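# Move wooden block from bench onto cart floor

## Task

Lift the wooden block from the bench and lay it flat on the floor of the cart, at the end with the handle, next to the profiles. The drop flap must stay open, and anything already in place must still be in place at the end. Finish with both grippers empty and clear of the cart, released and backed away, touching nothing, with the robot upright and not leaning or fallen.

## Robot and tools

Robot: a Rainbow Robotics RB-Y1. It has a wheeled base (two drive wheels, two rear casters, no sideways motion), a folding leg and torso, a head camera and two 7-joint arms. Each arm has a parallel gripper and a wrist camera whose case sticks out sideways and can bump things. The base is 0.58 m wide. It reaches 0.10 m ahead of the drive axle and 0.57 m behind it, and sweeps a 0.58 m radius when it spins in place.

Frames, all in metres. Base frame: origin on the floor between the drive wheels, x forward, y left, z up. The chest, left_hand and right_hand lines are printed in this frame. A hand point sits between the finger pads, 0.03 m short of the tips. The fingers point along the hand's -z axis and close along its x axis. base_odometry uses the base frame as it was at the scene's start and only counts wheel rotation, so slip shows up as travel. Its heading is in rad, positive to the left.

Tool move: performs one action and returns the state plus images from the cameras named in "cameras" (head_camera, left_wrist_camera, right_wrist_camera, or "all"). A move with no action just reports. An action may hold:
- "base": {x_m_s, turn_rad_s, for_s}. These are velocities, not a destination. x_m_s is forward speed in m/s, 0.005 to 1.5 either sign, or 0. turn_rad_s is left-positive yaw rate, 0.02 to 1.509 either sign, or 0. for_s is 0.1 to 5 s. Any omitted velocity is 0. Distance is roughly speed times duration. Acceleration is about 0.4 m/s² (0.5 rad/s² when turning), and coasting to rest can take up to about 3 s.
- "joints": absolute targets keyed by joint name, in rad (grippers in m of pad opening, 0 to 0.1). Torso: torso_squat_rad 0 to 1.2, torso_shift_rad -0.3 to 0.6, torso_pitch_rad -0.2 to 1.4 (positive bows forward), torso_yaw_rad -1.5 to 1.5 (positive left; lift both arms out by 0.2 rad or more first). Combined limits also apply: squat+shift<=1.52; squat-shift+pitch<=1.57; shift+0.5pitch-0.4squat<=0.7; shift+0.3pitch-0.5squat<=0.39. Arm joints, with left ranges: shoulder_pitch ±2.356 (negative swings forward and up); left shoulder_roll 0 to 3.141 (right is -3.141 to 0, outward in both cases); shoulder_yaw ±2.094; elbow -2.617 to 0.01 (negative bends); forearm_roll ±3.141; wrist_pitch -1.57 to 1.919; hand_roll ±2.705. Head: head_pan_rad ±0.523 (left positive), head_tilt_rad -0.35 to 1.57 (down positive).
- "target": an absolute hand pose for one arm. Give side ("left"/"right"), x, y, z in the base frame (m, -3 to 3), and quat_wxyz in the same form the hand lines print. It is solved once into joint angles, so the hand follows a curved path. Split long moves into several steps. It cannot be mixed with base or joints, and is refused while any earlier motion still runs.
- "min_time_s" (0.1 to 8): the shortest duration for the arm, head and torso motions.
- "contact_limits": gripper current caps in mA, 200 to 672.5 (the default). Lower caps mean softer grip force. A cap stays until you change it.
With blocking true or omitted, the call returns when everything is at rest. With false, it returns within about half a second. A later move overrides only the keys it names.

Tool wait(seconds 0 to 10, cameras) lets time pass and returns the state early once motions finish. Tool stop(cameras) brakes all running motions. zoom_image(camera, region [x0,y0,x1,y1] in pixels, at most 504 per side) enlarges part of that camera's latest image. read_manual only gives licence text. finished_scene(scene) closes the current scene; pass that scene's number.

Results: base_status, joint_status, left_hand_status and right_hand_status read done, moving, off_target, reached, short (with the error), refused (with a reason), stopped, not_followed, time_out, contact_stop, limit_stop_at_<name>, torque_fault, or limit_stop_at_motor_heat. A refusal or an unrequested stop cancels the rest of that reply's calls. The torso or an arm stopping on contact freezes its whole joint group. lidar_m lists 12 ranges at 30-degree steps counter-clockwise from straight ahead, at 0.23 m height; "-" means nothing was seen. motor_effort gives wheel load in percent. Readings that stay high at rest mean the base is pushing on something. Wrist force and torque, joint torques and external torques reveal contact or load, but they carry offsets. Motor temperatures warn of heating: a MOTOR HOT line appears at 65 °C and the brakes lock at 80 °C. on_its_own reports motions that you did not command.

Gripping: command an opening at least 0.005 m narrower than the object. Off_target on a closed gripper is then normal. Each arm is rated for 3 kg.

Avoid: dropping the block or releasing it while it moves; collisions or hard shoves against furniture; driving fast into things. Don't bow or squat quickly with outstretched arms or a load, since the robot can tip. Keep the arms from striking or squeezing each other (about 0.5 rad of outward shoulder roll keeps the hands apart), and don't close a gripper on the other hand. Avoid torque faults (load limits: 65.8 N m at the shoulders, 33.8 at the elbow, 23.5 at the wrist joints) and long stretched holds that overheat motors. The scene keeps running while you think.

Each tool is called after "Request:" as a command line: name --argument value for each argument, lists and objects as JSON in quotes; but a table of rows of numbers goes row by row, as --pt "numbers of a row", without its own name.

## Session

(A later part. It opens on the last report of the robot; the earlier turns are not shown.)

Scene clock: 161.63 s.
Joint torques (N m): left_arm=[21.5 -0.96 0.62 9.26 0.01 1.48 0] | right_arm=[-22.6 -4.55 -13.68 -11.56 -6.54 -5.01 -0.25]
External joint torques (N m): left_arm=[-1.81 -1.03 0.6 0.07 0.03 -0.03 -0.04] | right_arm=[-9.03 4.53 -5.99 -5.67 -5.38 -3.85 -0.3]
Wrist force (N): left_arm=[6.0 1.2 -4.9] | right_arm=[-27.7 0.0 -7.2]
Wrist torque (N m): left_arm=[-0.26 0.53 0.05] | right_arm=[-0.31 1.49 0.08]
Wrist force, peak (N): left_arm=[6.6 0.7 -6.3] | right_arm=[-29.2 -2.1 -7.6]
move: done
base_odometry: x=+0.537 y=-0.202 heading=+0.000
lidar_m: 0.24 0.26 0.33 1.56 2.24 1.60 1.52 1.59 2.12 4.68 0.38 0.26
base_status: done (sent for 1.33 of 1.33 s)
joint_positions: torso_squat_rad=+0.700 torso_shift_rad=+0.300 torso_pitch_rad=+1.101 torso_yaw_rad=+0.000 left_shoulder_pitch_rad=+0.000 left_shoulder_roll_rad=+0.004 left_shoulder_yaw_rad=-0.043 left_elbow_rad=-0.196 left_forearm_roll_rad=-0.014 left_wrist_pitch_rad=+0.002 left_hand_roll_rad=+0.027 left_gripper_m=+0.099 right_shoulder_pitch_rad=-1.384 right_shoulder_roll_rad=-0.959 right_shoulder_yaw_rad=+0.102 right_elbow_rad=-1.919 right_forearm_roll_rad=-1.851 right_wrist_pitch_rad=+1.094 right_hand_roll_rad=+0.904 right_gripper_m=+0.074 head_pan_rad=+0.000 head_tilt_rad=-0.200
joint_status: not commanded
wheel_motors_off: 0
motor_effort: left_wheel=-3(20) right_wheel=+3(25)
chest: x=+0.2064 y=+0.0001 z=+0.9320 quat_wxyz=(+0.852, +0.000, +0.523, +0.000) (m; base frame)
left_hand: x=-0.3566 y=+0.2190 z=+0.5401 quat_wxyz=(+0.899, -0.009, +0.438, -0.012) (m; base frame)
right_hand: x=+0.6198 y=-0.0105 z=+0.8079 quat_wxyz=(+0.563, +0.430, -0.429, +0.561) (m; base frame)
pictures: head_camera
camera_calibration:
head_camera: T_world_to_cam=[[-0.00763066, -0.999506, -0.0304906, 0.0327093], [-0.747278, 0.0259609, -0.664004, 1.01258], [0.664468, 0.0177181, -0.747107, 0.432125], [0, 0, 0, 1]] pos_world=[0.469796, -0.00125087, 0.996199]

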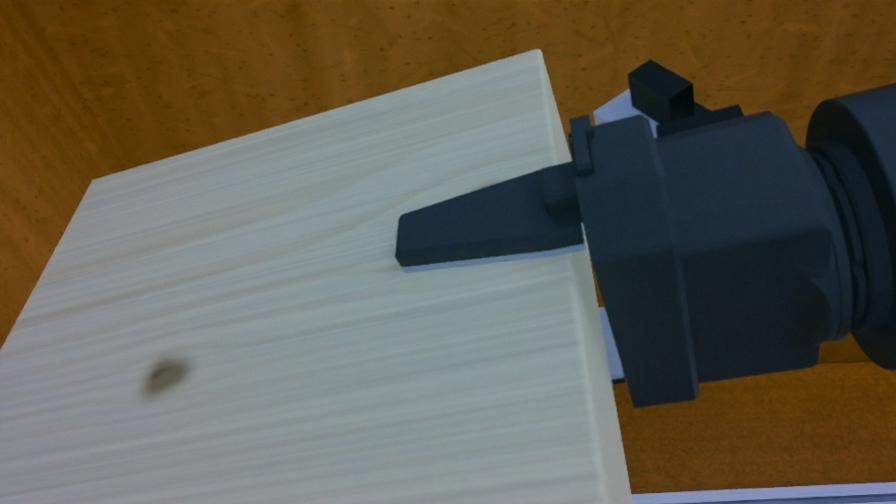

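Request:
move --target '{"side":"right","x":0.51,"y":-0.005,"z":0.68,"quat_wxyz":[0.5964,0.3799,-0.3799,0.5964]}' --min_time_s 2 --cameras '["head_camera"]'

Request:
move --target '{"side":"right","x":0.46,"y":0.0,"z":0.54,"quat_wxyz":[0.6272,0.3265,-0.3265,0.6272]}' --min_time_s 2.5 --cameras '["head_camera"]'

Scene clock: 168.10 s.
Joint torques (N m): left_arm=[21.49 -1.03 0.83 9.16 -0.08 1.4 -0.08] | right_arm=[-12.66 -1.16 -8.35 -16.62 -5.31 -4.6 0.08]
External joint torques (N m): left_arm=[-1.82 -1.09 0.81 -0.04 -0.06 -0.1 -0.13] | right_arm=[-5.37 5.82 -2.27 -9.09 -4.39 -3.54 0.03]
Wrist force (N): left_arm=[5.8 1.4 -5.3] | right_arm=[-25.2 0.7 -11.9]
Wrist torque (N m): left_arm=[-0.24 0.46 0.06] | right_arm=[-0.30 1.42 0.08]
Wrist force, peak (N): left_arm=[6.5 2.0 -6.4] | right_arm=[-27.7 0.7 -10.4]
move: done
base_odometry: x=+0.537 y=-0.202 heading=+0.000
lidar_m: 0.24 0.26 0.36 1.55 2.24 1.59 1.52 1.58 2.11 4.67 0.38 0.27
base_status: not commanded
joint_positions: torso_squat_rad=+0.700 torso_shift_rad=+0.300 torso_pitch_rad=+1.101 torso_yaw_rad=+0.000 left_shoulder_pitch_rad=+0.000 left_shoulder_roll_rad=+0.004 left_shoulder_yaw_rad=-0.043 left_elbow_rad=-0.196 left_forearm_roll_rad=-0.014 left_wrist_pitch_rad=+0.002 left_hand_roll_rad=+0.027 left_gripper_m=+0.099 right_shoulder_pitch_rad=-0.972 right_shoulder_roll_rad=-0.959 right_shoulder_yaw_rad=+0.249 right_elbow_rad=-2.183 right_forearm_roll_rad=-1.523 right_wrist_pitch_rad=+0.902 right_hand_roll_rad=+0.943 right_gripper_m=+0.074 head_pan_rad=+0.000 head_tilt_rad=-0.200
joint_status: all done
wheel_motors_off: 0
motor_effort: left_wheel=-3(4) right_wheel=+3(4)
chest: x=+0.2064 y=+0.0001 z=+0.9320 quat_wxyz=(+0.852, +0.000, +0.523, +0.000) (m; base frame)
left_hand: x=-0.3566 y=+0.2190 z=+0.5401 quat_wxyz=(+0.899, -0.009, +0.438, -0.012) (m; base frame)
right_hand: x=+0.5098 y=-0.0060 z=+0.6785 quat_wxyz=(+0.598, +0.379, -0.378, +0.597) (m; base frame)
right_hand_status: reached (checked arc, planned for 2.0 s): 2 mm and 0.3 deg off.
pictures: head_camera
camera_calibration:
head_camera: T_world_to_cam=[[-0.0076276, -0.999506, -0.0304879, 0.0327052], [-0.747278, 0.0259569, -0.664004, 1.01258], [0.664468, 0.0177182, -0.747107, 0.432125], [0, 0, 0, 1]] pos_world=[0.469796, -0.00125088, 0.996199]

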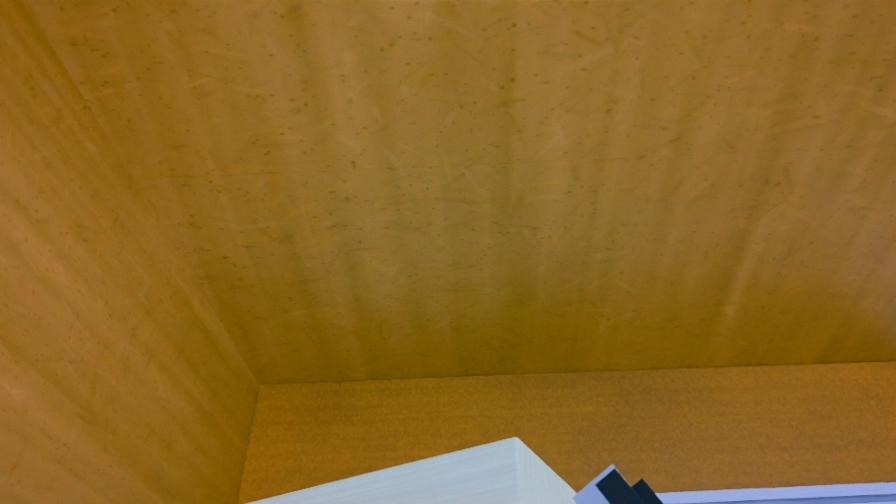

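Scene clock: 170.93 s.
Joint torques (N m): left_arm=[21.49 -1.01 0.62 9.3 -0.07 1.33 0] | right_arm=[-8.78 2.49 -4.93 -17.92 -4.63 -3.25 -0.17]
External joint torques (N m): left_arm=[-1.83 -1.08 0.6 0.11 -0.05 -0.17 -0.04] | right_arm=[-3.77 7.2 -0.82 -9.42 -3.83 -2.49 -0.21]
Wrist force (N): left_arm=[6.1 0.8 -6.2] | right_arm=[-23.4 0.9 -16.0]
Wrist torque (N m): left_arm=[-0.15 0.47 0.11] | right_arm=[-0.42 1.17 0.07]
Wrist force, peak (N): left_arm=[6.7 1.6 -6.1] | right_arm=[-24.4 0.5 -15.3]
move: done
base_odometry: x=+0.537 y=-0.202 heading=+0.000
lidar_m: 0.24 0.26 0.35 1.54 2.25 1.60 1.52 1.60 2.12 4.68 0.39 0.27
base_status: not commanded
joint_positions: torso_squat_rad=+0.700 torso_shift_rad=+0.300 torso_pitch_rad=+1.101 torso_yaw_rad=+0.000 left_shoulder_pitch_rad=+0.000 left_shoulder_roll_rad=+0.004 left_shoulder_yaw_rad=-0.043 left_elbow_rad=-0.196 left_forearm_roll_rad=-0.014 left_wrist_pitch_rad=+0.002 left_hand_roll_rad=+0.027 left_gripper_m=+0.099 right_shoulder_pitch_rad=-0.883 right_shoulder_roll_rad=-0.824 right_shoulder_yaw_rad=+0.478 right_elbow_rad=-1.955 right_forearm_roll_rad=-1.246 right_wrist_pitch_rad=+0.782 right_hand_roll_rad=+1.097 right_gripper_m=+0.074 head_pan_rad=+0.000 head_tilt_rad=-0.200
joint_status: all done
wheel_motors_off: 0
motor_effort: left_wheel=-4(4) right_wheel=+2(4)
chest: x=+0.2064 y=+0.0001 z=+0.9320 quat_wxyz=(+0.852, +0.000, +0.523, +0.000) (m; base frame)
left_hand: x=-0.3566 y=+0.2190 z=+0.5401 quat_wxyz=(+0.899, -0.009, +0.438, -0.012) (m; base frame)
right_hand: x=+0.4597 y=-0.0014 z=+0.5386 quat_wxyz=(+0.628, +0.325, -0.325, +0.628) (m; base frame)
right_hand_status: reached (checked arc, planned for 2.5 s): 2 mm and 0.3 deg off.
pictures: head_camera
camera_calibration:
head_camera: T_world_to_cam=[[-0.00762561, -0.999506, -0.0304919, 0.0327082], [-0.747235, 0.0259592, -0.664053, 1.01261], [0.664516, 0.0177208, -0.747064, 0.432059], [0, 0, 0, 1]] pos_world=[0.469796, -0.00125088, 0.996199]

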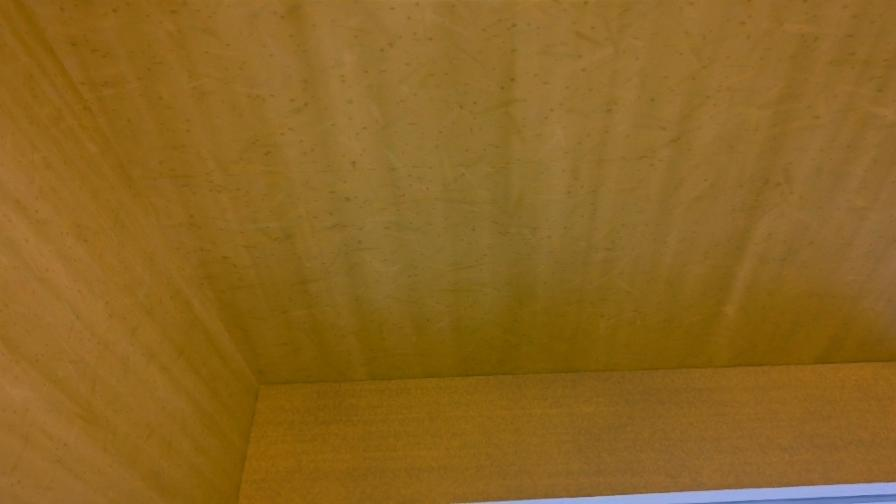

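Request:
move --joints '{"head_tilt_rad":0.55}' --cameras '["head_camera"]'

Scene clock: 173.07 s.
Joint torques (N m): left_arm=[22.04 -0.98 0.74 9.27 -0.12 1.35 -0.05] | right_arm=[-8.82 2.29 -4.69 -17.86 -4.68 -3.25 -0.04]
External joint torques (N m): left_arm=[-1.27 -1.05 0.72 0.08 -0.1 -0.15 -0.09] | right_arm=[-3.82 7.01 -0.58 -9.36 -3.89 -2.48 -0.08]
Wrist force (N): left_arm=[5.9 0.6 -5.6] | right_arm=[-23.3 0.6 -15.1]
Wrist torque (N m): left_arm=[-0.18 0.49 0.07] | right_arm=[-0.35 1.20 0.08]
Wrist force, peak (N): left_arm=[6.3 1.4 -6.2] | right_arm=[-23.5 0.6 -15.7]
move: done
base_odometry: x=+0.537 y=-0.202 heading=+0.000
lidar_m: 0.24 0.26 0.35 1.55 2.24 1.60 1.52 1.58 2.13 4.68 0.38 0.26
base_status: not commanded
joint_positions: torso_squat_rad=+0.700 torso_shift_rad=+0.300 torso_pitch_rad=+1.101 torso_yaw_rad=+0.000 left_shoulder_pitch_rad=+0.000 left_shoulder_roll_rad=+0.004 left_shoulder_yaw_rad=-0.043 left_elbow_rad=-0.196 left_forearm_roll_rad=-0.014 left_wrist_pitch_rad=+0.002 left_hand_roll_rad=+0.027 left_gripper_m=+0.099 right_shoulder_pitch_rad=-0.883 right_shoulder_roll_rad=-0.824 right_shoulder_yaw_rad=+0.478 right_elbow_rad=-1.955 right_forearm_roll_rad=-1.246 right_wrist_pitch_rad=+0.782 right_hand_roll_rad=+1.097 right_gripper_m=+0.074 head_pan_rad=+0.000 head_tilt_rad=+0.550
joint_status: all done
wheel_motors_off: 0
motor_effort: left_wheel=-3(4) right_wheel=+2(4)
chest: x=+0.2064 y=+0.0001 z=+0.9320 quat_wxyz=(+0.852, +0.000, +0.523, +0.000) (m; base frame)
left_hand: x=-0.3566 y=+0.2190 z=+0.5401 quat_wxyz=(+0.899, -0.009, +0.438, -0.012) (m; base frame)
right_hand: x=+0.4597 y=-0.0014 z=+0.5386 quat_wxyz=(+0.628, +0.325, -0.325, +0.628) (m; base frame)
pictures: head_camera
camera_calibration:
head_camera: T_world_to_cam=[[-0.0264631, -0.999503, -0.0171109, 0.0267302], [-0.999388, 0.0260609, 0.0233159, 0.422757], [-0.0228584, 0.0177175, -0.999582, 0.956686], [0, 0, 0, 1]] pos_world=[0.445074, -0.00125057, 0.946887]

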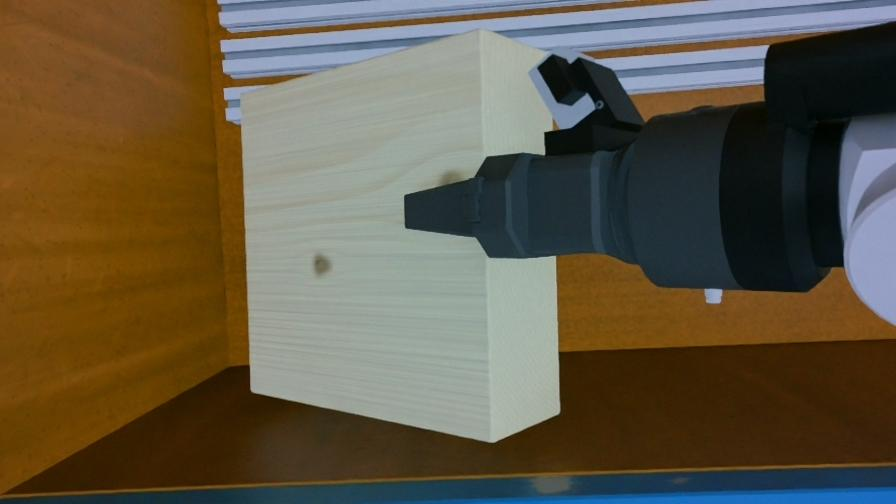

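Request:
move --target '{"side":"right","x":0.46,"y":0.035,"z":0.41,"quat_wxyz":[0.6272,0.3265,-0.3265,0.6272]}' --min_time_s 2.5 --cameras '["head_camera"]'

Request:
move --target '{"side":"right","x":0.46,"y":0.035,"z":0.385,"quat_wxyz":[0.6272,0.3265,-0.3265,0.6272]}' --min_time_s 1.5 --cameras '["head_camera"]'

Scene clock: 179.20 s.
Joint torques (N m): left_arm=[21.54 -0.98 0.6 9.1 -0.06 1.42 -0.04] | right_arm=[-3.75 0.41 2.83 -6.62 1.02 2.88 1.36]
External joint torques (N m): left_arm=[-1.76 -1.05 0.58 -0.08 -0.04 -0.08 -0.09] | right_arm=[2.68 1.71 5.06 0.8 1.88 2.78 1.31]
Wrist force (N): left_arm=[6.0 1.2 -5.9] | right_arm=[-8.6 -7.1 -6.0]
Wrist torque (N m): left_arm=[-0.24 0.48 0.04] | right_arm=[-1.06 -2.02 -1.71]
Wrist force, peak (N): left_arm=[6.3 0.9 -6.3] | right_arm=[29.1 2.9 62.0]
move: done
base_odometry: x=+0.537 y=-0.202 heading=-0.001
lidar_m: 0.24 0.25 0.35 1.55 2.25 1.60 1.52 1.59 2.12 4.68 0.38 0.26
base_status: not commanded
joint_positions: torso_squat_rad=+0.700 torso_shift_rad=+0.300 torso_pitch_rad=+1.100 torso_yaw_rad=+0.000 left_shoulder_pitch_rad=+0.000 left_shoulder_roll_rad=+0.004 left_shoulder_yaw_rad=-0.043 left_elbow_rad=-0.196 left_forearm_roll_rad=-0.014 left_wrist_pitch_rad=+0.002 left_hand_roll_rad=+0.027 left_gripper_m=+0.099 right_shoulder_pitch_rad=-1.046 right_shoulder_roll_rad=-0.521 right_shoulder_yaw_rad=+0.556 right_elbow_rad=-1.271 right_forearm_roll_rad=-1.486 right_wrist_pitch_rad=+0.672 right_hand_roll_rad=+1.671 right_gripper_m=+0.085 head_pan_rad=+0.000 head_tilt_rad=+0.550
joint_status: all done
wheel_motors_off: 0
motor_effort: left_wheel=-9(14) right_wheel=+9(16)
chest: x=+0.2059 y=+0.0000 z=+0.9324 quat_wxyz=(+0.853, +0.000, +0.523, +0.000) (m; base frame)
left_hand: x=-0.3565 y=+0.2190 z=+0.5398 quat_wxyz=(+0.899, -0.008, +0.438, -0.012) (m; base frame)
right_hand: x=+0.4615 y=+0.0350 z=+0.4120 quat_wxyz=(+0.631, +0.321, -0.326, +0.627) (m; base frame)
right_hand_status: reached (checked arc, planned for 2.5 s): 2 mm and 0.8 deg off.
pictures: head_camera
camera_calibration:
head_camera: T_world_to_cam=[[-0.0265508, -0.999497, -0.01734, 0.0268848], [-0.999413, 0.0261647, 0.0221254, 0.42338], [-0.0216605, 0.0179173, -0.999605, 0.956862], [0, 0, 0, 1]] pos_world=[0.444571, -0.00135076, 0.947583]

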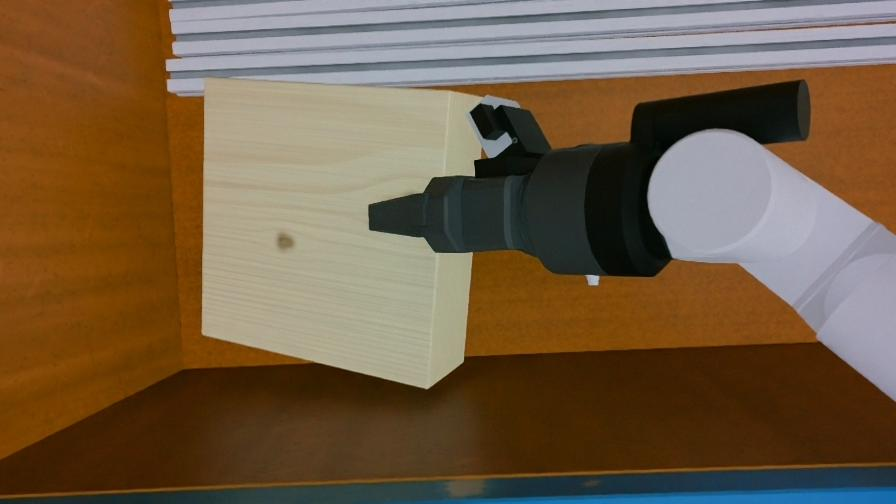

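Scene clock: 181.03 s.
Joint torques (N m): left_arm=[21.41 -1.08 0.76 9.32 -0.16 1.37 -0.05] | right_arm=[-6.18 1.04 -1.15 -4.22 0.73 0.17 0.05]
External joint torques (N m): left_arm=[-1.88 -1.15 0.73 0.14 -0.14 -0.13 -0.09] | right_arm=[0.61 1.76 0.64 2.53 1.6 -0.25 0.01]
Wrist force (N): left_arm=[6.3 1.3 -5.6] | right_arm=[-4.9 -0.2 1.6]
Wrist torque (N m): left_arm=[-0.23 0.51 0.11] | right_arm=[-0.46 -2.54 -0.01]
Wrist force, peak (N): left_arm=[6.1 0.5 -6.2] | right_arm=[10.9 0.1 31.5]
move: done
base_odometry: x=+0.537 y=-0.202 heading=-0.001
lidar_m: 0.24 0.25 0.34 1.54 2.25 1.61 1.51 1.57 2.11 4.67 0.38 0.27
base_status: not commanded
joint_positions: torso_squat_rad=+0.700 torso_shift_rad=+0.300 torso_pitch_rad=+1.100 torso_yaw_rad=+0.000 left_shoulder_pitch_rad=+0.000 left_shoulder_roll_rad=+0.004 left_shoulder_yaw_rad=-0.043 left_elbow_rad=-0.196 left_forearm_roll_rad=-0.014 left_wrist_pitch_rad=+0.002 left_hand_roll_rad=+0.027 left_gripper_m=+0.099 right_shoulder_pitch_rad=-1.093 right_shoulder_roll_rad=-0.450 right_shoulder_yaw_rad=+0.526 right_elbow_rad=-1.068 right_forearm_roll_rad=-1.599 right_wrist_pitch_rad=+0.694 right_hand_roll_rad=+1.877 right_gripper_m=+0.089 head_pan_rad=+0.000 head_tilt_rad=+0.550
joint_status: all done
wheel_motors_off: 0
motor_effort: left_wheel=-9(10) right_wheel=+7(9)
chest: x=+0.2059 y=+0.0000 z=+0.9324 quat_wxyz=(+0.853, +0.000, +0.523, +0.000) (m; base frame)
left_hand: x=-0.3565 y=+0.2190 z=+0.5398 quat_wxyz=(+0.899, -0.008, +0.438, -0.013) (m; base frame)
right_hand: x=+0.4601 y=+0.0352 z=+0.3860 quat_wxyz=(+0.629, +0.324, -0.326, +0.627) (m; base frame)
right_hand_status: reached (checked arc, planned for 1.5 s): 1 mm and 0.4 deg off.
pictures: head_camera
camera_calibration:
head_camera: T_world_to_cam=[[-0.0265451, -0.999497, -0.0173457, 0.0268866], [-0.999417, 0.0261625, 0.0219254, 0.423468], [-0.0214606, 0.0179176, -0.999609, 0.956875], [0, 0, 0, 1]] pos_world=[0.44447, -0.00135077, 0.947682]

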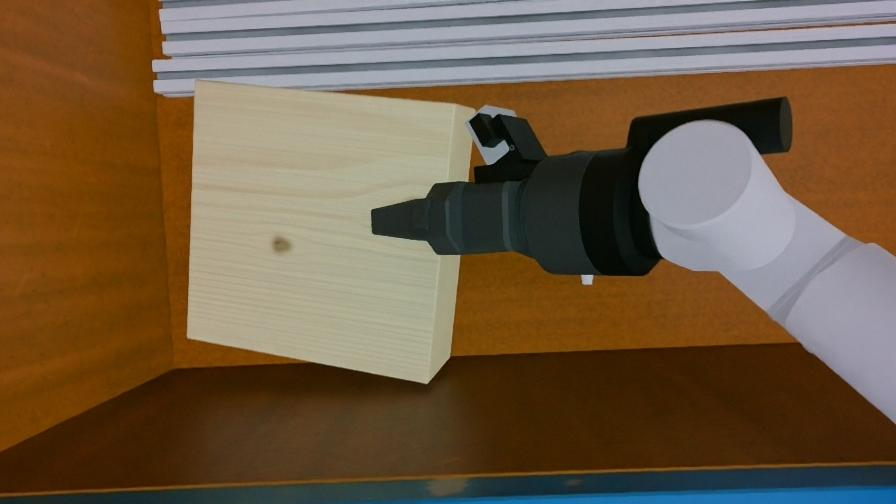

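Request:
move --target '{"side":"right","x":0.45,"y":0.03,"z":0.47,"quat_wxyz":[0.6272,0.3265,-0.3265,0.6272]}' --min_time_s 2 --cameras '["head_camera"]'

Request:
move --target '{"side":"right","x":0.437,"y":0.03,"z":0.435,"quat_wxyz":[0.6272,0.3265,-0.3265,0.6272]}' --min_time_s 1.5 --cameras '["head_camera"]'

Scene clock: 185.87 s.
Joint torques (N m): left_arm=[21.74 -0.7 0.86 9.16 -0.12 1.28 0.02] | right_arm=[-4.67 -4.87 -1.29 -9.56 0.48 1.1 0.83]
External joint torques (N m): left_arm=[-1.57 -0.77 0.84 -0.03 -0.1 -0.23 -0.02] | right_arm=[0.72 -2.45 1.6 -1.24 1.29 1.5 0.79]
Wrist force (N): left_arm=[6.3 2.1 -5.6] | right_arm=[-6.7 -1.4 -9.2]
Wrist torque (N m): left_arm=[-0.32 0.51 0.12] | right_arm=[-0.69 -1.91 -1.29]
Wrist force, peak (N): left_arm=[6.8 1.5 -6.1] | right_arm=[-22.8 2.1 -15.2]
move: done
base_odometry: x=+0.537 y=-0.202 heading=+0.000
lidar_m: 0.24 0.26 0.36 1.55 2.23 1.59 1.51 1.57 2.10 4.66 0.36 0.26
base_status: not commanded
joint_positions: torso_squat_rad=+0.700 torso_shift_rad=+0.300 torso_pitch_rad=+1.100 torso_yaw_rad=+0.000 left_shoulder_pitch_rad=+0.000 left_shoulder_roll_rad=+0.004 left_shoulder_yaw_rad=-0.043 left_elbow_rad=-0.196 left_forearm_roll_rad=-0.014 left_wrist_pitch_rad=+0.002 left_hand_roll_rad=+0.027 left_gripper_m=+0.099 right_shoulder_pitch_rad=-0.953 right_shoulder_roll_rad=-0.654 right_shoulder_yaw_rad=+0.573 right_elbow_rad=-1.629 right_forearm_roll_rad=-1.313 right_wrist_pitch_rad=+0.685 right_hand_roll_rad=+1.351 right_gripper_m=+0.073 head_pan_rad=+0.000 head_tilt_rad=+0.550
joint_status: all done
wheel_motors_off: 0
on_its_own: right_gripper_m moved -0.016 toward your old target +0.030
motor_effort: left_wheel=-4(9) right_wheel=+2(7)
chest: x=+0.2061 y=+0.0001 z=+0.9322 quat_wxyz=(+0.852, +0.000, +0.523, +0.000) (m; base frame)
left_hand: x=-0.3566 y=+0.2190 z=+0.5400 quat_wxyz=(+0.899, -0.008, +0.438, -0.012) (m; base frame)
right_hand: x=+0.4504 y=+0.0303 z=+0.4698 quat_wxyz=(+0.627, +0.328, -0.328, +0.626) (m; base frame)
right_hand_status: reached (checked arc, planned for 2.0 s): 1 mm and 0.3 deg off.
pictures: head_camera
camera_calibration:
head_camera: T_world_to_cam=[[-0.0264537, -0.999502, -0.0172275, 0.026835], [-0.999402, 0.0260595, 0.0227188, 0.423018], [-0.0222586, 0.0178182, -0.999593, 0.956822], [0, 0, 0, 1]] pos_world=[0.444773, -0.00125083, 0.947285]

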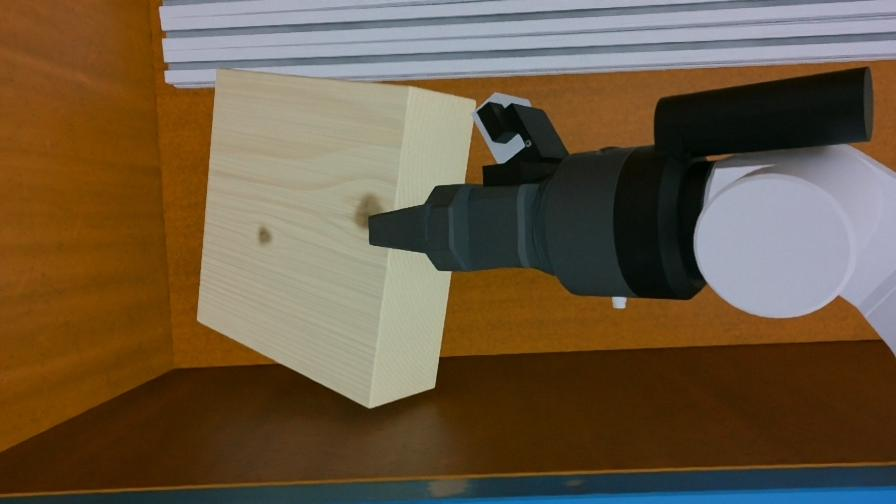

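Scene clock: 187.70 s.
Joint torques (N m): left_arm=[21.34 -0.97 0.82 9.15 -0.08 1.34 0.15] | right_arm=[5.86 1.71 11.73 -1.87 2.73 6.02 1.71]
External joint torques (N m): left_arm=[-1.95 -1.04 0.79 -0.03 -0.06 -0.17 0.11] | right_arm=[10.85 3.54 14.07 6.02 3.53 6.17 1.67]
Wrist force (N): left_arm=[6.0 1.3 -5.6] | right_arm=[-0.5 -22.8 10.3]
Wrist torque (N m): left_arm=[-0.27 0.47 0.11] | right_arm=[-0.47 -3.26 -1.69]
Wrist force, peak (N): left_arm=[6.3 1.5 -5.9] | right_arm=[-0.8 -22.2 20.4]
move: done
base_odometry: x=+0.537 y=-0.202 heading=-0.001
lidar_m: 0.24 0.26 0.35 1.54 2.25 1.60 1.52 1.59 2.12 4.67 0.37 0.26
base_status: not commanded
joint_positions: torso_squat_rad=+0.700 torso_shift_rad=+0.300 torso_pitch_rad=+1.099 torso_yaw_rad=+0.000 left_shoulder_pitch_rad=+0.000 left_shoulder_roll_rad=+0.004 left_shoulder_yaw_rad=-0.043 left_elbow_rad=-0.196 left_forearm_roll_rad=-0.014 left_wrist_pitch_rad=+0.002 left_hand_roll_rad=+0.027 left_gripper_m=+0.099 right_shoulder_pitch_rad=-0.955 right_shoulder_roll_rad=-0.598 right_shoulder_yaw_rad=+0.585 right_elbow_rad=-1.480 right_forearm_roll_rad=-1.398 right_wrist_pitch_rad=+0.642 right_hand_roll_rad=+1.525 right_gripper_m=+0.076 head_pan_rad=+0.000 head_tilt_rad=+0.550
joint_status: all done
wheel_motors_off: 0
motor_effort: left_wheel=-12(12) right_wheel=+3(6)
chest: x=+0.2059 y=+0.0000 z=+0.9325 quat_wxyz=(+0.853, +0.000, +0.522, +0.000) (m; base frame)
left_hand: x=-0.3564 y=+0.2190 z=+0.5397 quat_wxyz=(+0.899, -0.008, +0.438, -0.013) (m; base frame)
right_hand: x=+0.4406 y=+0.0299 z=+0.4372 quat_wxyz=(+0.628, +0.323, -0.329, +0.627) (m; base frame)
right_hand_status: reached (checked arc, planned for 1.5 s): 4 mm and 0.5 deg off.
pictures: head_camera
camera_calibration:
head_camera: T_world_to_cam=[[-0.026638, -0.999496, -0.0172477, 0.0268373], [-0.999419, 0.026261, 0.0217263, 0.423655], [-0.0212624, 0.0178164, -0.999615, 0.956892], [0, 0, 0, 1]] pos_world=[0.44447, -0.00135022, 0.947782]

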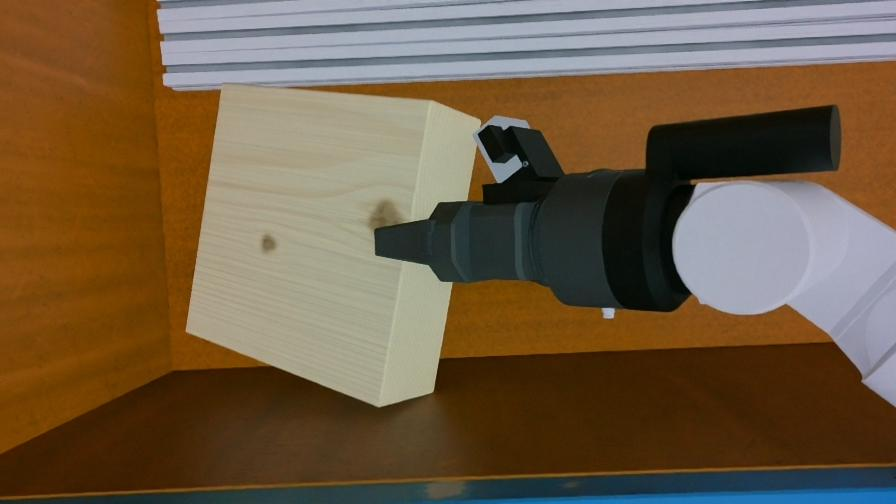

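Request:
move --target '{"side":"right","x":0.443,"y":0.025,"z":0.46,"quat_wxyz":[0.5820,0.3484,-0.3029,0.6694]}' --min_time_s 2.5 --cameras '["head_camera","right_wrist_camera"]'

Scene clock: 196.67 s.
Joint torques (N m): left_arm=[21.48 -0.88 0.76 8.99 -0.08 1.41 0.11] | right_arm=[-9.62 -0.34 -1.32 -16.04 -4.47 1.36 0]
External joint torques (N m): left_arm=[-1.82 -0.95 0.73 -0.2 -0.06 -0.1 0.07] | right_arm=[-3.31 2.47 1.89 -8.17 -3.49 1.51 -0.04]
Wrist force (N): left_arm=[5.1 1.4 -5.5] | right_arm=[-18.3 -3.3 -14.3]
Wrist torque (N m): left_arm=[-0.30 0.39 0.09] | right_arm=[-0.64 1.11 -0.38]
Wrist force, peak (N): left_arm=[6.5 1.0 -6.2] | right_arm=[-10.4 -18.0 -19.2]
move: done
base_odometry: x=+0.537 y=-0.202 heading=+0.000
lidar_m: 0.24 0.26 0.36 1.54 2.25 1.60 1.52 1.58 2.11 4.68 0.37 0.27
base_status: not commanded
joint_positions: torso_squat_rad=+0.700 torso_shift_rad=+0.300 torso_pitch_rad=+1.100 torso_yaw_rad=+0.000 left_shoulder_pitch_rad=+0.000 left_shoulder_roll_rad=+0.004 left_shoulder_yaw_rad=-0.043 left_elbow_rad=-0.196 left_forearm_roll_rad=-0.014 left_wrist_pitch_rad=+0.002 left_hand_roll_rad=+0.027 left_gripper_m=+0.099 right_shoulder_pitch_rad=-1.023 right_shoulder_roll_rad=-0.662 right_shoulder_yaw_rad=+0.592 right_elbow_rad=-1.530 right_forearm_roll_rad=-1.421 right_wrist_pitch_rad=+0.792 right_hand_roll_rad=+1.510 right_gripper_m=+0.075 head_pan_rad=+0.000 head_tilt_rad=+0.550
joint_status: all done
wheel_motors_off: 0
motor_effort: left_wheel=-7(12) right_wheel=+0(4)
chest: x=+0.2061 y=+0.0001 z=+0.9322 quat_wxyz=(+0.852, +0.000, +0.523, +0.000) (m; base frame)
left_hand: x=-0.3566 y=+0.2190 z=+0.5400 quat_wxyz=(+0.899, -0.009, +0.438, -0.012) (m; base frame)
right_hand: x=+0.4428 y=+0.0241 z=+0.4584 quat_wxyz=(+0.583, +0.348, -0.302, +0.669) (m; base frame)
right_hand_status: reached (checked arc, planned for 2.5 s): 2 mm and 0.2 deg off.
pictures: head_camera, right_wrist_camera
camera_calibration:
head_camera: T_world_to_cam=[[-0.0264537, -0.999502, -0.0172275, 0.026835], [-0.999402, 0.0260595, 0.0227188, 0.423018], [-0.0222586, 0.0178182, -0.999593, 0.956822], [0, 0, 0, 1]] pos_world=[0.444773, -0.00125083, 0.947285]
right_wrist_camera: T_world_to_cam=[[0.103589, -0.544967, -0.832034, 0.347418], [-0.792402, -0.550812, 0.262116, 0.271052], [-0.601139, 0.632153, -0.488891, 0.5473], [0, 0, 0, 1]] pos_world=[0.507797, -0.00734727, 0.485587]

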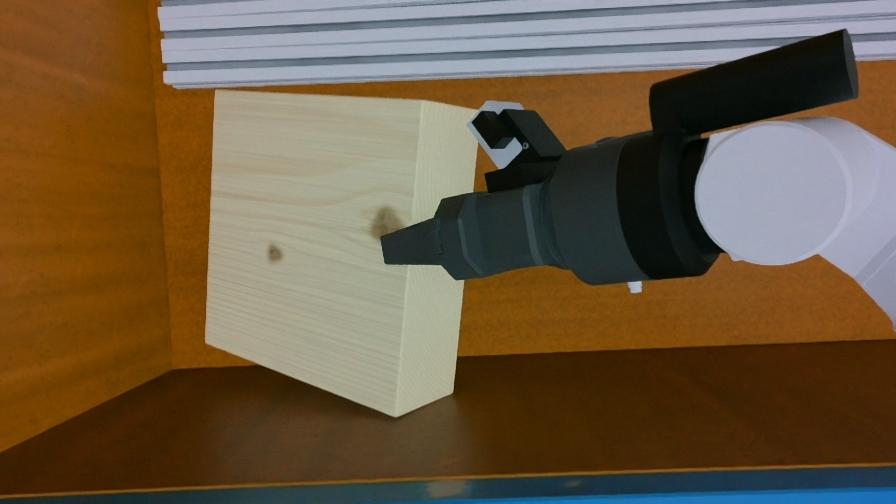

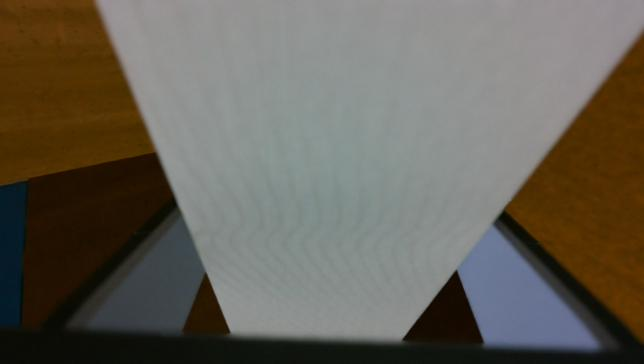

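Request:
move --target '{"side":"right","x":0.433,"y":0.022,"z":0.446,"quat_wxyz":[0.5820,0.3484,-0.3029,0.6694]}' --min_time_s 1.5 --cameras '["head_camera"]'

Scene clock: 202.80 s.
Joint torques (N m): left_arm=[21.5 -0.77 0.78 9.01 -0.17 1.38 0.11] | right_arm=[15.45 2.62 14.84 1.74 4.04 8.32 1.94]
External joint torques (N m): left_arm=[-1.78 -0.84 0.76 -0.17 -0.15 -0.13 0.07] | right_arm=[21.42 5.3 17.83 9.51 5.01 8.4 1.9]
Wrist force (N): left_arm=[5.3 1.0 -5.9] | right_arm=[5.7 -32.3 27.3]
Wrist torque (N m): left_arm=[-0.24 0.39 0.00] | right_arm=[-0.75 -3.48 -1.93]
Wrist force, peak (N): left_arm=[6.2 0.1 -6.5] | right_arm=[6.0 -32.5 29.4]
move: done
base_odometry: x=+0.538 y=-0.202 heading=-0.001
lidar_m: 0.25 0.25 0.35 1.54 2.26 1.59 1.52 1.58 2.11 4.68 0.36 0.25
base_status: not commanded
joint_positions: torso_squat_rad=+0.700 torso_shift_rad=+0.300 torso_pitch_rad=+1.099 torso_yaw_rad=+0.000 left_shoulder_pitch_rad=+0.000 left_shoulder_roll_rad=+0.004 left_shoulder_yaw_rad=-0.043 left_elbow_rad=-0.196 left_forearm_roll_rad=-0.014 left_wrist_pitch_rad=+0.002 left_hand_roll_rad=+0.027 left_gripper_m=+0.099 right_shoulder_pitch_rad=-1.008 right_shoulder_roll_rad=-0.648 right_shoulder_yaw_rad=+0.592 right_elbow_rad=-1.497 right_forearm_roll_rad=-1.440 right_wrist_pitch_rad=+0.772 right_hand_roll_rad=+1.568 right_gripper_m=+0.075 head_pan_rad=+0.000 head_tilt_rad=+0.550
joint_status: all done
wheel_motors_off: 0
motor_effort: left_wheel=-15(16) right_wheel=-1(2)
chest: x=+0.2058 y=+0.0000 z=+0.9326 quat_wxyz=(+0.853, +0.000, +0.522, +0.000) (m; base frame)
left_hand: x=-0.3564 y=+0.2190 z=+0.5396 quat_wxyz=(+0.899, -0.008, +0.437, -0.013) (m; base frame)
right_hand: x=+0.4381 y=+0.0221 z=+0.4496 quat_wxyz=(+0.582, +0.344, -0.307, +0.670) (m; base frame)
right_hand_status: reached (checked arc, planned for 1.5 s): 6 mm and 0.7 deg off.
pictures: head_camera
camera_calibration:
head_camera: T_world_to_cam=[[-0.026628, -0.999496, -0.0172556, 0.0268411], [-0.999428, 0.0262581, 0.0213228, 0.423936], [-0.0208589, 0.0178135, -0.999624, 0.956917], [0, 0, 0, 1]] pos_world=[0.444369, -0.00135022, 0.947981]

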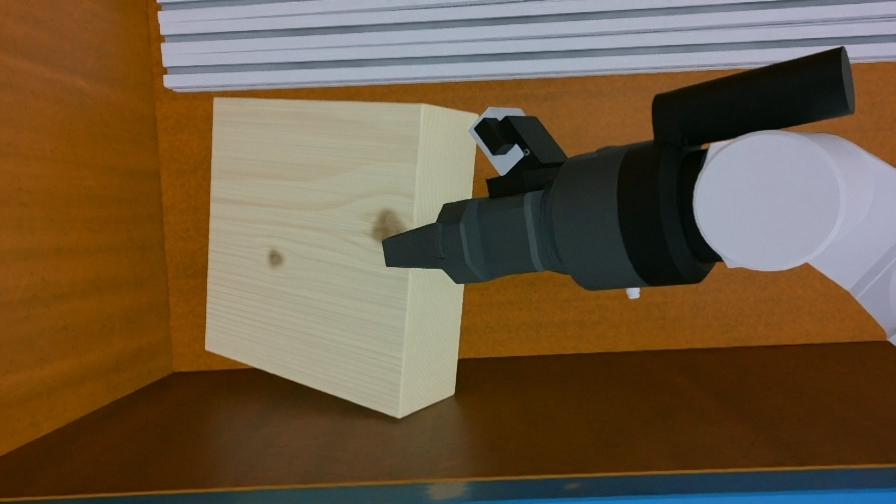

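Request:
move --target '{"side":"right","x":0.45,"y":0.02,"z":0.472,"quat_wxyz":[0.540,0.3663,-0.2811,0.7037]}' --min_time_s 2 --cameras '["head_camera"]'

Scene clock: 210.00 s.
Joint torques (N m): left_arm=[21.61 -0.94 1.09 9.12 -0.06 1.36 0.07] | right_arm=[-13.86 0.82 -3.98 -17.19 -6.2 0.7 -0.04]
External joint torques (N m): left_arm=[-1.69 -1 1.07 -0.07 -0.04 -0.14 0.03] | right_arm=[-6.12 4.23 -0.13 -9.55 -5.08 0.78 -0.09]
Wrist force (N): left_arm=[6.3 1.1 -5.3] | right_arm=[-21.2 0.6 -14.9]
Wrist torque (N m): left_arm=[-0.25 0.52 0.04] | right_arm=[-0.56 1.82 -0.29]
Wrist force, peak (N): left_arm=[5.7 0.5 -7.0] | right_arm=[5.7 -33.2 28.8]
move: done
base_odometry: x=+0.537 y=-0.202 heading=+0.000
lidar_m: 0.24 0.25 0.36 1.55 2.25 1.59 1.52 1.59 2.12 4.67 0.37 0.26
base_status: not commanded
joint_positions: torso_squat_rad=+0.700 torso_shift_rad=+0.300 torso_pitch_rad=+1.100 torso_yaw_rad=+0.000 left_shoulder_pitch_rad=+0.000 left_shoulder_roll_rad=+0.004 left_shoulder_yaw_rad=-0.043 left_elbow_rad=-0.196 left_forearm_roll_rad=-0.014 left_wrist_pitch_rad=+0.002 left_hand_roll_rad=+0.027 left_gripper_m=+0.099 right_shoulder_pitch_rad=-1.104 right_shoulder_roll_rad=-0.689 right_shoulder_yaw_rad=+0.597 right_elbow_rad=-1.505 right_forearm_roll_rad=-1.473 right_wrist_pitch_rad=+0.920 right_hand_roll_rad=+1.556 right_gripper_m=+0.074 head_pan_rad=+0.000 head_tilt_rad=+0.550
joint_status: all done
wheel_motors_off: 0
motor_effort: left_wheel=-7(16) right_wheel=+0(4)
chest: x=+0.2062 y=+0.0001 z=+0.9322 quat_wxyz=(+0.852, +0.000, +0.523, +0.000) (m; base frame)
left_hand: x=-0.3566 y=+0.2190 z=+0.5400 quat_wxyz=(+0.899, -0.009, +0.438, -0.012) (m; base frame)
right_hand: x=+0.4493 y=+0.0188 z=+0.4698 quat_wxyz=(+0.541, +0.366, -0.279, +0.704) (m; base frame)
right_hand_status: reached (checked arc, planned for 2.0 s): 3 mm and 0.3 deg off.
pictures: head_camera
camera_calibration:
head_camera: T_world_to_cam=[[-0.0264571, -0.999501, -0.0172274, 0.0268347], [-0.999402, 0.0260629, 0.0227189, 0.42302], [-0.0222586, 0.0178181, -0.999593, 0.956722], [0, 0, 0, 1]] pos_world=[0.444773, -0.00125082, 0.947185]

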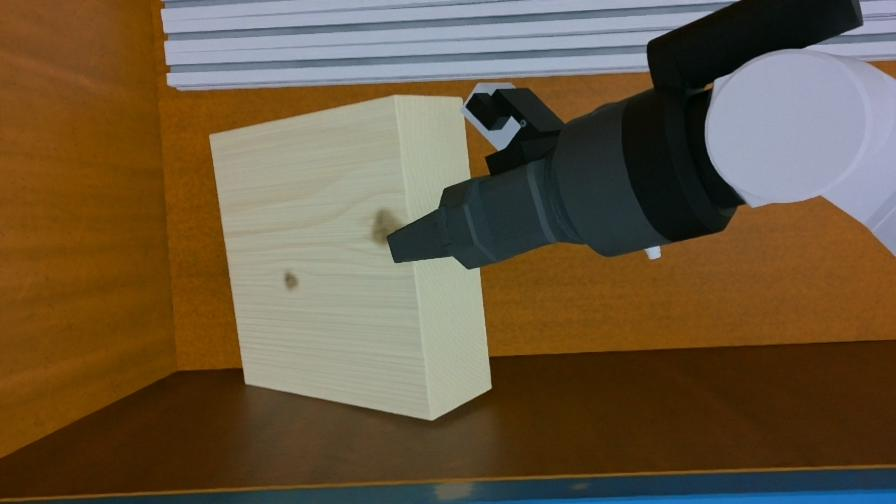

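Request:
move --target '{"side":"right","x":0.45,"y":0.02,"z":0.472,"quat_wxyz":[0.5820,0.3484,-0.3029,0.6694]}' --min_time_s 1.5 --cameras '["head_camera"]'

Request:
move --target '{"side":"right","x":0.45,"y":0.015,"z":0.45,"quat_wxyz":[0.5624,0.3887,-0.3379,0.6469]}' --min_time_s 1.5 --cameras '["head_camera"]'

Scene clock: 214.10 s.
Joint torques (N m): left_arm=[21.41 -0.64 0.66 9.08 -0.02 1.26 0.03] | right_arm=[-10.13 0.63 -6.96 -17.94 -5.1 -0.79 0.11]
External joint torques (N m): left_arm=[-1.9 -0.71 0.64 -0.11 0 -0.24 -0.02] | right_arm=[-3.64 3.92 -3.44 -10.01 -4.11 -0.58 0.07]
Wrist force (N): left_arm=[5.9 1.1 -5.2] | right_arm=[-20.4 2.1 -15.4]
Wrist torque (N m): left_arm=[-0.21 0.44 0.07] | right_arm=[-0.21 1.82 -0.17]
Wrist force, peak (N): left_arm=[6.3 1.2 -6.3] | right_arm=[-22.4 2.3 -15.7]
move: done
base_odometry: x=+0.537 y=-0.202 heading=+0.000
lidar_m: 0.23 0.26 0.35 1.55 2.23 1.59 1.51 1.57 2.11 4.66 0.38 0.26
base_status: not commanded
joint_positions: torso_squat_rad=+0.700 torso_shift_rad=+0.300 torso_pitch_rad=+1.101 torso_yaw_rad=+0.000 left_shoulder_pitch_rad=+0.000 left_shoulder_roll_rad=+0.004 left_shoulder_yaw_rad=-0.043 left_elbow_rad=-0.196 left_forearm_roll_rad=-0.014 left_wrist_pitch_rad=+0.002 left_hand_roll_rad=+0.027 left_gripper_m=+0.099 right_shoulder_pitch_rad=-1.023 right_shoulder_roll_rad=-0.692 right_shoulder_yaw_rad=+0.577 right_elbow_rad=-1.580 right_forearm_roll_rad=-1.418 right_wrist_pitch_rad=+0.814 right_hand_roll_rad=+1.470 right_gripper_m=+0.074 head_pan_rad=+0.000 head_tilt_rad=+0.550
joint_status: all done
wheel_motors_off: 0
motor_effort: left_wheel=-6(7) right_wheel=+1(4)
chest: x=+0.2062 y=+0.0001 z=+0.9322 quat_wxyz=(+0.852, +0.000, +0.523, +0.000) (m; base frame)
left_hand: x=-0.3566 y=+0.2190 z=+0.5400 quat_wxyz=(+0.899, -0.009, +0.438, -0.012) (m; base frame)
right_hand: x=+0.4493 y=+0.0189 z=+0.4706 quat_wxyz=(+0.582, +0.348, -0.302, +0.670) (m; base frame)
right_hand_status: reached (checked arc, planned for 1.5 s): 2 mm and 0.2 deg off.
pictures: head_camera
camera_calibration:
head_camera: T_world_to_cam=[[-0.0264587, -0.999502, -0.0172246, 0.0268355], [-0.9994, 0.0260628, 0.0228189, 0.423025], [-0.0223586, 0.017818, -0.999591, 0.956767], [0, 0, 0, 1]] pos_world=[0.444873, -0.00125082, 0.947185]

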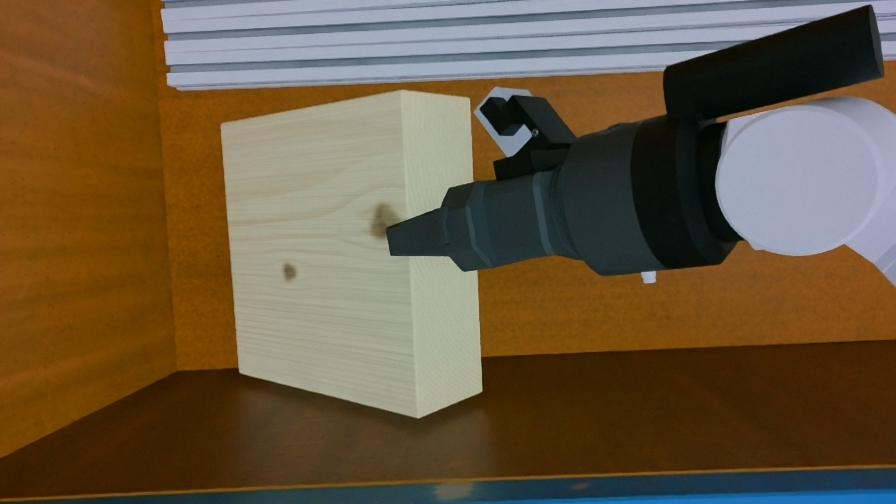

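Scene clock: 215.93 s.
Joint torques (N m): left_arm=[21.4 -0.68 0.8 9.13 -0.12 1.34 -0.05] | right_arm=[-12.72 4.72 -6.02 -15.99 -6.31 2.54 0.35]
External joint torques (N m): left_arm=[-1.9 -0.74 0.78 -0.06 -0.1 -0.16 -0.09] | right_arm=[-6.38 7.9 -3.07 -8.81 -5.15 2.11 0.3]
Wrist force (N): left_arm=[6.5 1.9 -5.4] | right_arm=[-23.9 2.2 -12.4]
Wrist torque (N m): left_arm=[-0.32 0.53 0.08] | right_arm=[-0.36 2.28 -0.23]
Wrist force, peak (N): left_arm=[6.9 0.8 -5.9] | right_arm=[-22.7 1.2 -15.5]
move: done
base_odometry: x=+0.537 y=-0.202 heading=+0.000
lidar_m: 0.24 0.25 0.36 1.54 2.24 1.60 1.51 1.58 2.12 4.67 0.38 0.25
base_status: not commanded
joint_positions: torso_squat_rad=+0.700 torso_shift_rad=+0.300 torso_pitch_rad=+1.101 torso_yaw_rad=+0.000 left_shoulder_pitch_rad=+0.000 left_shoulder_roll_rad=+0.004 left_shoulder_yaw_rad=-0.043 left_elbow_rad=-0.196 left_forearm_roll_rad=-0.014 left_wrist_pitch_rad=+0.002 left_hand_roll_rad=+0.027 left_gripper_m=+0.099 right_shoulder_pitch_rad=-1.035 right_shoulder_roll_rad=-0.614 right_shoulder_yaw_rad=+0.517 right_elbow_rad=-1.325 right_forearm_roll_rad=-1.694 right_wrist_pitch_rad=+0.878 right_hand_roll_rad=+1.850 right_gripper_m=+0.074 head_pan_rad=+0.000 head_tilt_rad=+0.550
joint_status: all done
wheel_motors_off: 0
motor_effort: left_wheel=-6(8) right_wheel=+4(5)
chest: x=+0.2062 y=+0.0000 z=+0.9322 quat_wxyz=(+0.852, +0.000, +0.523, +0.000) (m; base frame)
left_hand: x=-0.3566 y=+0.2190 z=+0.5400 quat_wxyz=(+0.899, -0.009, +0.438, -0.012) (m; base frame)
right_hand: x=+0.4492 y=+0.0133 z=+0.4485 quat_wxyz=(+0.564, +0.387, -0.336, +0.647) (m; base frame)
right_hand_status: reached (checked arc, planned for 1.5 s): 2 mm and 0.3 deg off.
pictures: head_camera
camera_calibration:
head_camera: T_world_to_cam=[[-0.0265548, -0.999501, -0.0171209, 0.0267806], [-0.999397, 0.0261611, 0.0228196, 0.423023], [-0.0223603, 0.0177166, -0.999593, 0.956769], [0, 0, 0, 1]] pos_world=[0.444873, -0.00125027, 0.947185]

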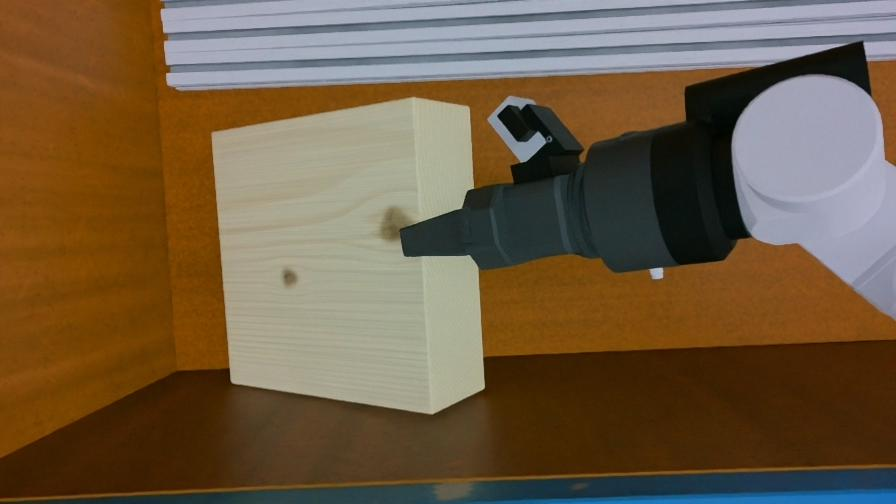

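Request:
move --target '{"side":"right","x":0.463,"y":0.01,"z":0.43,"quat_wxyz":[0.5698,0.3961,-0.3630,0.6218]}' --min_time_s 1.5 --cameras '["head_camera"]'

Request:
move --target '{"side":"right","x":0.463,"y":0.005,"z":0.413,"quat_wxyz":[0.5698,0.3961,-0.3630,0.6218]}' --min_time_s 1.5 --cameras '["head_camera"]'

Scene clock: 219.80 s.
Joint torques (N m): left_arm=[21.53 -0.58 0.57 9.12 0.02 1.34 0] | right_arm=[-12.59 3.97 -5.65 -13.46 -5.43 3.56 0.12]
External joint torques (N m): left_arm=[-1.77 -0.65 0.55 -0.07 0.04 -0.16 -0.05] | right_arm=[-5.93 6.92 -3.16 -6.92 -4.26 2.8 0.07]
Wrist force (N): left_arm=[5.9 0.7 -5.9] | right_arm=[-22.5 2.0 -10.0]
Wrist torque (N m): left_arm=[-0.19 0.49 0.07] | right_arm=[-0.31 1.79 -0.15]
Wrist force, peak (N): left_arm=[6.2 0.5 -6.3] | right_arm=[-25.1 2.4 -12.3]
move: done
base_odometry: x=+0.537 y=-0.202 heading=+0.000
lidar_m: 0.24 0.26 0.34 1.55 2.25 1.60 1.51 1.58 2.11 4.67 0.37 0.26
base_status: not commanded
joint_positions: torso_squat_rad=+0.700 torso_shift_rad=+0.300 torso_pitch_rad=+1.100 torso_yaw_rad=+0.000 left_shoulder_pitch_rad=+0.000 left_shoulder_roll_rad=+0.004 left_shoulder_yaw_rad=-0.043 left_elbow_rad=-0.196 left_forearm_roll_rad=-0.014 left_wrist_pitch_rad=+0.002 left_hand_roll_rad=+0.027 left_gripper_m=+0.099 right_shoulder_pitch_rad=-1.073 right_shoulder_roll_rad=-0.542 right_shoulder_yaw_rad=+0.457 right_elbow_rad=-1.112 right_forearm_roll_rad=-1.816 right_wrist_pitch_rad=+0.925 right_hand_roll_rad=+2.050 right_gripper_m=+0.074 head_pan_rad=+0.000 head_tilt_rad=+0.550
joint_status: all done
wheel_motors_off: 0
motor_effort: left_wheel=-6(7) right_wheel=+5(5)
chest: x=+0.2061 y=+0.0000 z=+0.9322 quat_wxyz=(+0.852, +0.000, +0.523, +0.000) (m; base frame)
left_hand: x=-0.3566 y=+0.2190 z=+0.5400 quat_wxyz=(+0.899, -0.009, +0.438, -0.012) (m; base frame)
right_hand: x=+0.4621 y=+0.0088 z=+0.4293 quat_wxyz=(+0.573, +0.393, -0.361, +0.622) (m; base frame)
right_hand_status: reached (checked arc, planned for 1.5 s): 2 mm and 0.5 deg off.
pictures: head_camera
camera_calibration:
head_camera: T_world_to_cam=[[-0.0265532, -0.999501, -0.0171237, 0.0267798], [-0.9994, 0.0261612, 0.0227197, 0.423018], [-0.0222604, 0.0177167, -0.999595, 0.956724], [0, 0, 0, 1]] pos_world=[0.444773, -0.00125027, 0.947185]

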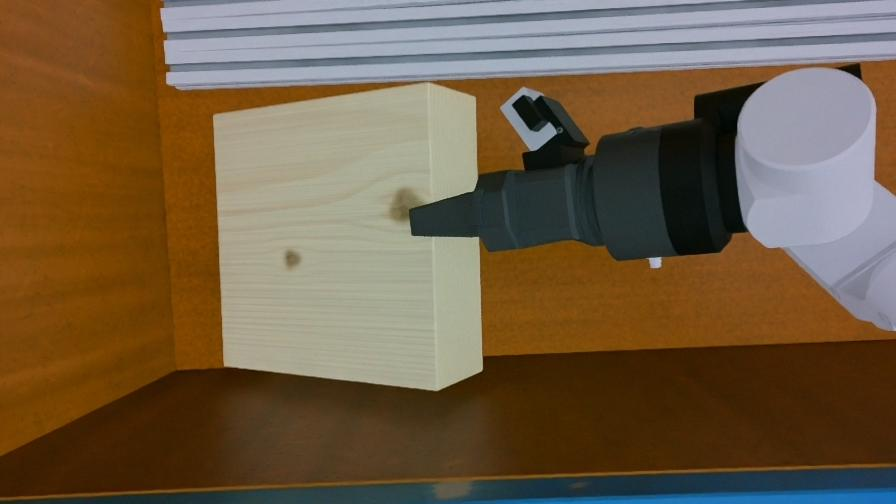

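Scene clock: 221.63 s.
Joint torques (N m): left_arm=[21.31 -0.76 0.75 9.13 -0.2 1.31 0.03] | right_arm=[-7.07 1.38 -1.05 -5.95 0.95 1.08 1.59]
External joint torques (N m): left_arm=[-1.98 -0.83 0.72 -0.06 -0.17 -0.19 -0.01] | right_arm=[-0.01 4.18 1.16 0.05 2.09 0.15 1.54]
Wrist force (N): left_arm=[5.8 1.6 -5.6] | right_arm=[-7.2 -2.7 4.3]
Wrist torque (N m): left_arm=[-0.25 0.46 0.06] | right_arm=[-0.23 -1.70 -1.48]
Wrist force, peak (N): left_arm=[5.9 2.1 -6.2] | right_arm=[-24.0 2.1 -11.3]
move: done
base_odometry: x=+0.537 y=-0.202 heading=+0.000
lidar_m: 0.24 0.26 0.33 1.55 2.24 1.59 1.52 1.59 2.11 4.68 0.37 0.26
base_status: not commanded
joint_positions: torso_squat_rad=+0.700 torso_shift_rad=+0.300 torso_pitch_rad=+1.100 torso_yaw_rad=+0.000 left_shoulder_pitch_rad=+0.000 left_shoulder_roll_rad=+0.004 left_shoulder_yaw_rad=-0.043 left_elbow_rad=-0.196 left_forearm_roll_rad=-0.014 left_wrist_pitch_rad=+0.002 left_hand_roll_rad=+0.027 left_gripper_m=+0.099 right_shoulder_pitch_rad=-1.119 right_shoulder_roll_rad=-0.502 right_shoulder_yaw_rad=+0.435 right_elbow_rad=-0.956 right_forearm_roll_rad=-1.857 right_wrist_pitch_rad=+0.970 right_hand_roll_rad=+2.166 right_gripper_m=+0.074 head_pan_rad=+0.000 head_tilt_rad=+0.550
joint_status: all done
wheel_motors_off: 0
motor_effort: left_wheel=-6(7) right_wheel=+3(6)
chest: x=+0.2059 y=+0.0000 z=+0.9324 quat_wxyz=(+0.853, +0.000, +0.523, +0.000) (m; base frame)
left_hand: x=-0.3565 y=+0.2190 z=+0.5398 quat_wxyz=(+0.899, -0.008, +0.438, -0.013) (m; base frame)
right_hand: x=+0.4634 y=+0.0046 z=+0.4136 quat_wxyz=(+0.571, +0.395, -0.363, +0.622) (m; base frame)
right_hand_status: reached (checked arc, planned for 1.5 s): 1 mm and 0.2 deg off.
pictures: head_camera
camera_calibration:
head_camera: T_world_to_cam=[[-0.0266429, -0.999496, -0.0172393, 0.0268308], [-0.999412, 0.0262608, 0.0220261, 0.423473], [-0.0215623, 0.017816, -0.999609, 0.956822], [0, 0, 0, 1]] pos_world=[0.444571, -0.00135022, 0.947583]

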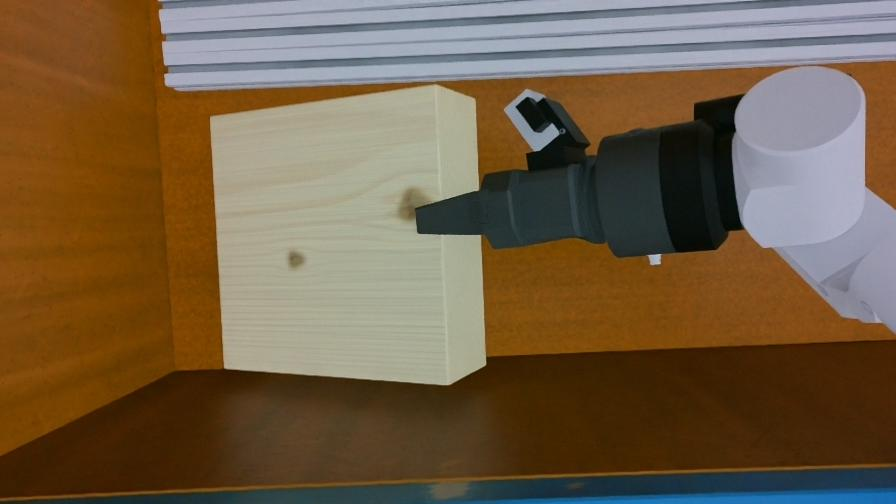

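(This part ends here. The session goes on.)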